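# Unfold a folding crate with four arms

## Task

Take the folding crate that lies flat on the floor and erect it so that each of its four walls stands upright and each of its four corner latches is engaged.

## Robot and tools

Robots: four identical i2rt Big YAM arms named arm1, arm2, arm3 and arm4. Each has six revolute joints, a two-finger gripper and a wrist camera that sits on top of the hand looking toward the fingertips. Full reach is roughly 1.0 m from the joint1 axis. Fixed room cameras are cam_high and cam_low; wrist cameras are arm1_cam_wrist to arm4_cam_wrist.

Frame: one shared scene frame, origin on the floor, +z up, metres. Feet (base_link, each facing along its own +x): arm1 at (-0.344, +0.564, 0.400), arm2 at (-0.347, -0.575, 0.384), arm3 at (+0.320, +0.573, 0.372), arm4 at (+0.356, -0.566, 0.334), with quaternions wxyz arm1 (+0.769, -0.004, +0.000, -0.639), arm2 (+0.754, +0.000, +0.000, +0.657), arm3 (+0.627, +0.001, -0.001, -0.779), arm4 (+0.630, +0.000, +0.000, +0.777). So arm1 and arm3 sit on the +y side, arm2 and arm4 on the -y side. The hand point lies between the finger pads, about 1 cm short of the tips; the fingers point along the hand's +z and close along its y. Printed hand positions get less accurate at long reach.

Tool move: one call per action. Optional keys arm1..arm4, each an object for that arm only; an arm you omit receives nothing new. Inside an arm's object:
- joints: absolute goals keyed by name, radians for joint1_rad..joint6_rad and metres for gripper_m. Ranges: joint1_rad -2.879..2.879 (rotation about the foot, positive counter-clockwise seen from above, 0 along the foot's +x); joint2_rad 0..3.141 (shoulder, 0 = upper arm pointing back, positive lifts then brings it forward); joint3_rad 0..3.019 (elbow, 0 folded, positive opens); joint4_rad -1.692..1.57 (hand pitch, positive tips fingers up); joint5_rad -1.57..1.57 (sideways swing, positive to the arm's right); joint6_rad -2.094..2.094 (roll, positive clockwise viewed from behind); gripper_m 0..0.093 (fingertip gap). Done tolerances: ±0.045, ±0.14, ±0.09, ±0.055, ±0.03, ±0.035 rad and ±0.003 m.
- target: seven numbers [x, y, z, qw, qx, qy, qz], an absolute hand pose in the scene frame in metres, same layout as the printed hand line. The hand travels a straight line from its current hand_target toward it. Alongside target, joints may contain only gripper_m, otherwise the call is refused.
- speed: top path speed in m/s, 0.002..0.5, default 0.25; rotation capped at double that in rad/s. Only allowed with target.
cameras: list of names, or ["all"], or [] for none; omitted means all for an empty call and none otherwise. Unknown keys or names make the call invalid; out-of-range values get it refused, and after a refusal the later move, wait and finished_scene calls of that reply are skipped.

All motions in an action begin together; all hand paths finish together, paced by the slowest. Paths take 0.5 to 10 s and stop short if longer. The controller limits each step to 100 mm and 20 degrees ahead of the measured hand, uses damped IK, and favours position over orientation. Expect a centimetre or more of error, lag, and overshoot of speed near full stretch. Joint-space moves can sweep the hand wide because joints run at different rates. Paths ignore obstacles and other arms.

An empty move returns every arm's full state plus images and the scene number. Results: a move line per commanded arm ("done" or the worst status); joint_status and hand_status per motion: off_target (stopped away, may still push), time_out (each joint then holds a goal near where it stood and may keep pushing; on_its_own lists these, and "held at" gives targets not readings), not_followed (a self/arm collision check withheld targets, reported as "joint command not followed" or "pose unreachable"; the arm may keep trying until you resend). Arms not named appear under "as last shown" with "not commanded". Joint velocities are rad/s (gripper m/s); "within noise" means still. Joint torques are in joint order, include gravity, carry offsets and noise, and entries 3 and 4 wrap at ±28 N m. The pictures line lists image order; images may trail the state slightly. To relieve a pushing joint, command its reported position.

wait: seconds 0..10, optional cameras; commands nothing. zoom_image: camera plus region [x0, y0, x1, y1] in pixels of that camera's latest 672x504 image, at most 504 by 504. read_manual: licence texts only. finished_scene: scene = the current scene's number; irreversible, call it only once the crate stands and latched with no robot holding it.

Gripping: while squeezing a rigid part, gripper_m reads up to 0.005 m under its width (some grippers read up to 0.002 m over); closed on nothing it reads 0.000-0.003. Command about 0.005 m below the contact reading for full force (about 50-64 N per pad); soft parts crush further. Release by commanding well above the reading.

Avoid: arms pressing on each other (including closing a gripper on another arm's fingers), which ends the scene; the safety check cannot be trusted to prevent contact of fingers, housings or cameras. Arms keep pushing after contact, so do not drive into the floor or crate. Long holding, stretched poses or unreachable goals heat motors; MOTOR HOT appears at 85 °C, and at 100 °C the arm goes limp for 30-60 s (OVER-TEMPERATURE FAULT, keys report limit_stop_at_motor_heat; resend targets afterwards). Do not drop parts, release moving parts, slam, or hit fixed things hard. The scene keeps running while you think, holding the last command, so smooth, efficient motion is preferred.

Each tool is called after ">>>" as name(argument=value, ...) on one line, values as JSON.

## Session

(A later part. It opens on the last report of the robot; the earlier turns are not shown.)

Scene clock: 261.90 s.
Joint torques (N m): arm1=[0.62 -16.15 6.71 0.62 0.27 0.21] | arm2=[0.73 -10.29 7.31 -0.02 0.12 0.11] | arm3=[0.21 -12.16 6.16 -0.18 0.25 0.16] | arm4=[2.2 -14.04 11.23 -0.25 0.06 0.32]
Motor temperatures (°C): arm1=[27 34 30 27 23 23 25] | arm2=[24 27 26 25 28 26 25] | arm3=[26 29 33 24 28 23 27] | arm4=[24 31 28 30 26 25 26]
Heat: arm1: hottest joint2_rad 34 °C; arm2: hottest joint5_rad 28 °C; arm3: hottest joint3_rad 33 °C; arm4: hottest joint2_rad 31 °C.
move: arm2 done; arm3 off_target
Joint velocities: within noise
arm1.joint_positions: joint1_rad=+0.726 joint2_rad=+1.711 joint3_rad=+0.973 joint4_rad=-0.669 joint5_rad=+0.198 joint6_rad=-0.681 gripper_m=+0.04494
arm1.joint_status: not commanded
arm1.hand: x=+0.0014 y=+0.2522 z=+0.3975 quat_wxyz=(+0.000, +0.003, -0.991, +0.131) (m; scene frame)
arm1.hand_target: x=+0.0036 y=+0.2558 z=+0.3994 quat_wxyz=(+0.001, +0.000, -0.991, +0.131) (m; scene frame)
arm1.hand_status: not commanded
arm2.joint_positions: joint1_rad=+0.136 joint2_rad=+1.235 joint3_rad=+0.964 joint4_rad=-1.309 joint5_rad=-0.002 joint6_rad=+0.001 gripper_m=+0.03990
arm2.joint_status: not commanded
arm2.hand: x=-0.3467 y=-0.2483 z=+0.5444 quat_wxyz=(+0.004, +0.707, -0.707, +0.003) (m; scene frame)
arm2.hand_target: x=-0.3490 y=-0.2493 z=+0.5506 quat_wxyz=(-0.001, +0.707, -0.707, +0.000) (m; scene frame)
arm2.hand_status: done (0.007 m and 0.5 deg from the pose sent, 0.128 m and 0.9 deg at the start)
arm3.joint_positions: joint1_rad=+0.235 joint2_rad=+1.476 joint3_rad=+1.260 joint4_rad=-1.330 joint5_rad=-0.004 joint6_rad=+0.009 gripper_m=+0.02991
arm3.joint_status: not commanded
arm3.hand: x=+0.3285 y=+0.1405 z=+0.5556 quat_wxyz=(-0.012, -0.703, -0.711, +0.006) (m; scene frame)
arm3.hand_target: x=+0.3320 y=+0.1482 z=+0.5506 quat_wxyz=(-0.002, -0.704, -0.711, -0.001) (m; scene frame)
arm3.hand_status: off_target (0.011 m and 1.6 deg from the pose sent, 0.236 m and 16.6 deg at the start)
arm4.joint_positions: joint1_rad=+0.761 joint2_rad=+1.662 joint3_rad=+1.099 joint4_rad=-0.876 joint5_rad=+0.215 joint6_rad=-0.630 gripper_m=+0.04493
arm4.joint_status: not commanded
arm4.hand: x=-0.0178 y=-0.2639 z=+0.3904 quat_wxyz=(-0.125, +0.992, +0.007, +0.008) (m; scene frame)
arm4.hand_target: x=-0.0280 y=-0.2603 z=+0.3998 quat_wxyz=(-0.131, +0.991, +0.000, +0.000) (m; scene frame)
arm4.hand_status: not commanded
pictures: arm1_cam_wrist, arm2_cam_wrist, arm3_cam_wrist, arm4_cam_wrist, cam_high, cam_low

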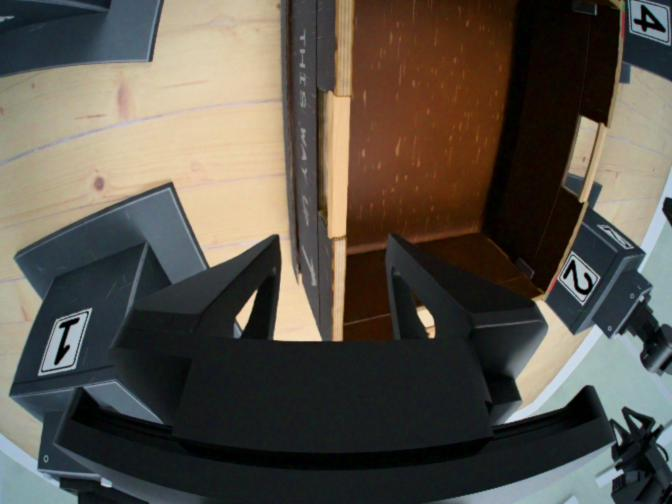

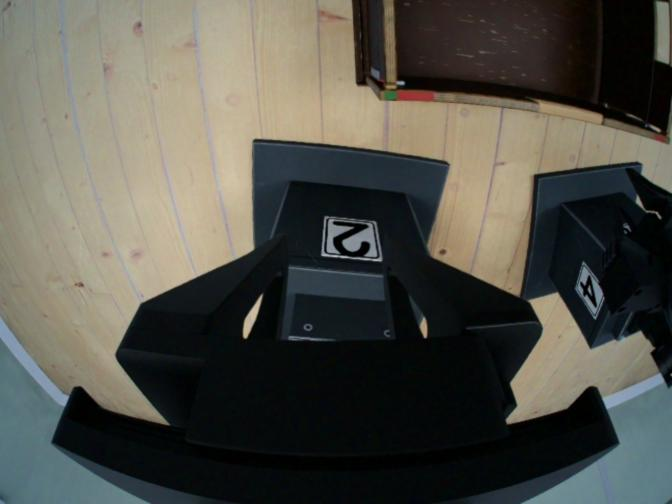

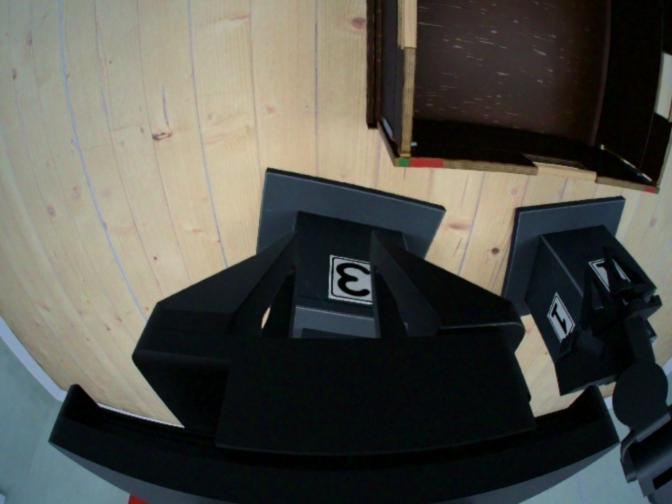

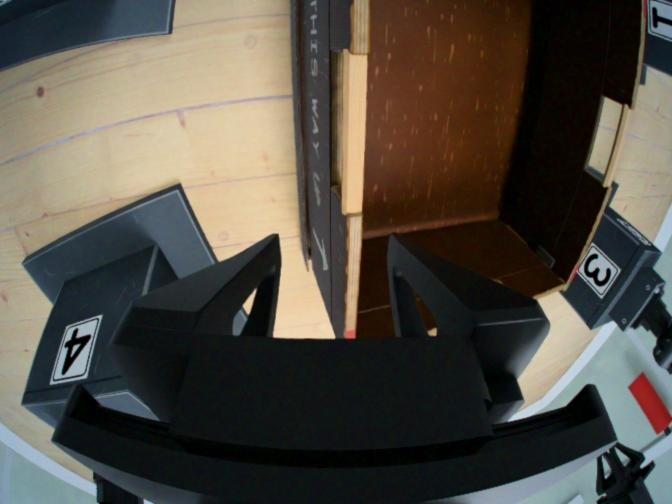

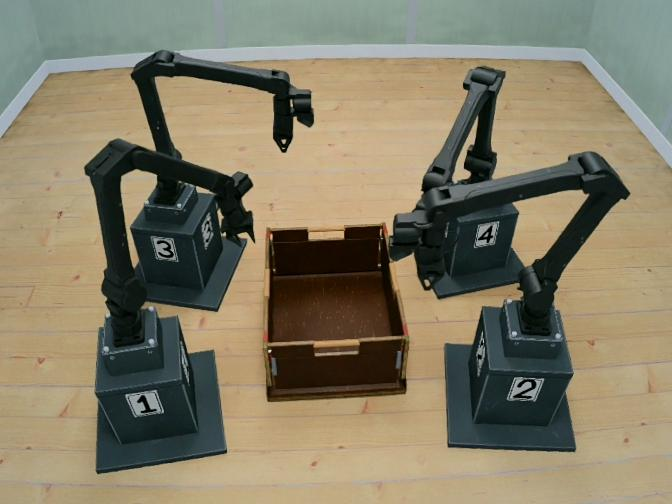

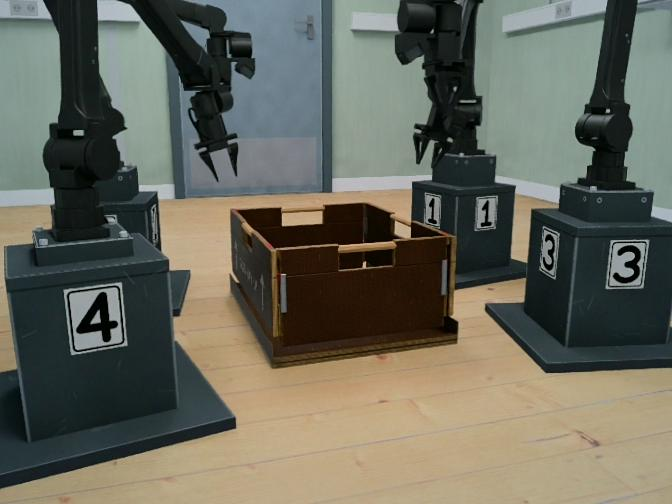

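>>> zoom_image(camera="cam_high", region=[255, 325, 305, 385])

>>> zoom_image(camera="cam_high", region=[375, 315, 425, 375])

>>> zoom_image(camera="cam_low", region=[255, 230, 305, 330])

>>> zoom_image(camera="cam_low", region=[420, 215, 470, 315])

>>> zoom_image(camera="cam_high", region=[255, 215, 305, 275])

>>> zoom_image(camera="cam_high", region=[360, 215, 410, 275])

Scaled by 8.400 from the camera's 672x504 image, which has a finer 960x720 frame.

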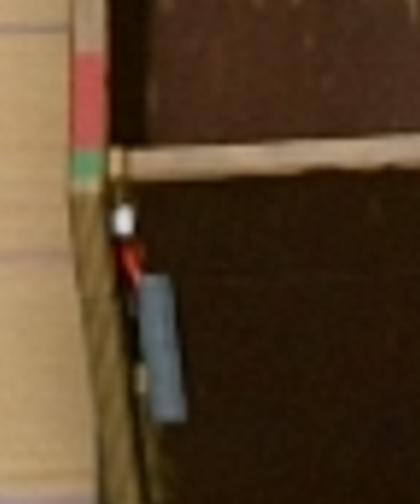

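Scaled by 8.400 from the camera's 672x504 image, which has a finer 960x720 frame.

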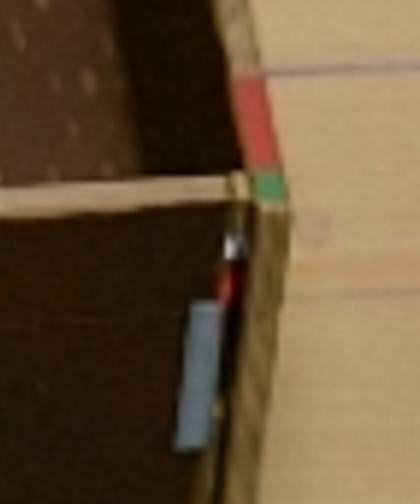

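Scaled by 5.040 from the camera's 672x504 image, which has a finer 960x720 frame.

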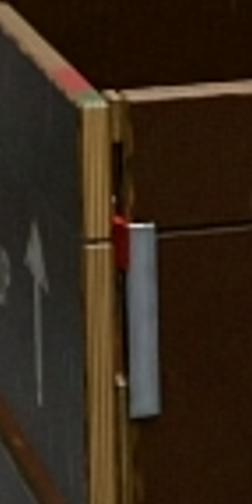

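Scaled by 5.040 from the camera's 672x504 image, which has a finer 960x720 frame.

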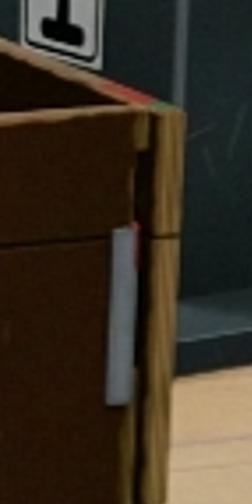

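Scaled by 8.400 from the camera's 672x504 image, which has a finer 960x720 frame.

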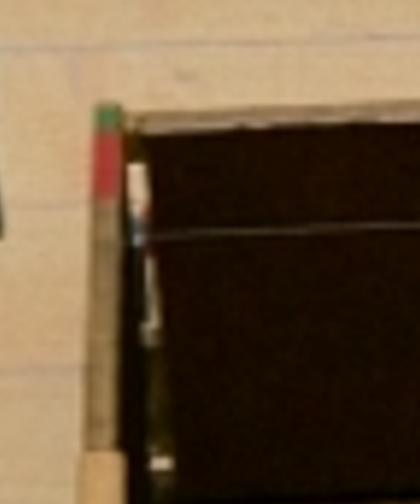

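Scaled by 8.400 from the camera's 672x504 image, which has a finer 960x720 frame.

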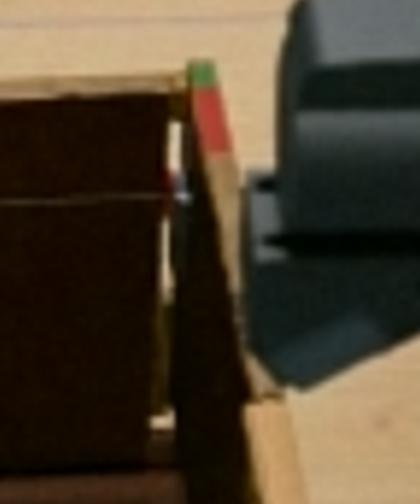

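All four corners sit at green, latched symmetrically.

>>> finished_scene(scene=1)

The scene is finished: the task was done.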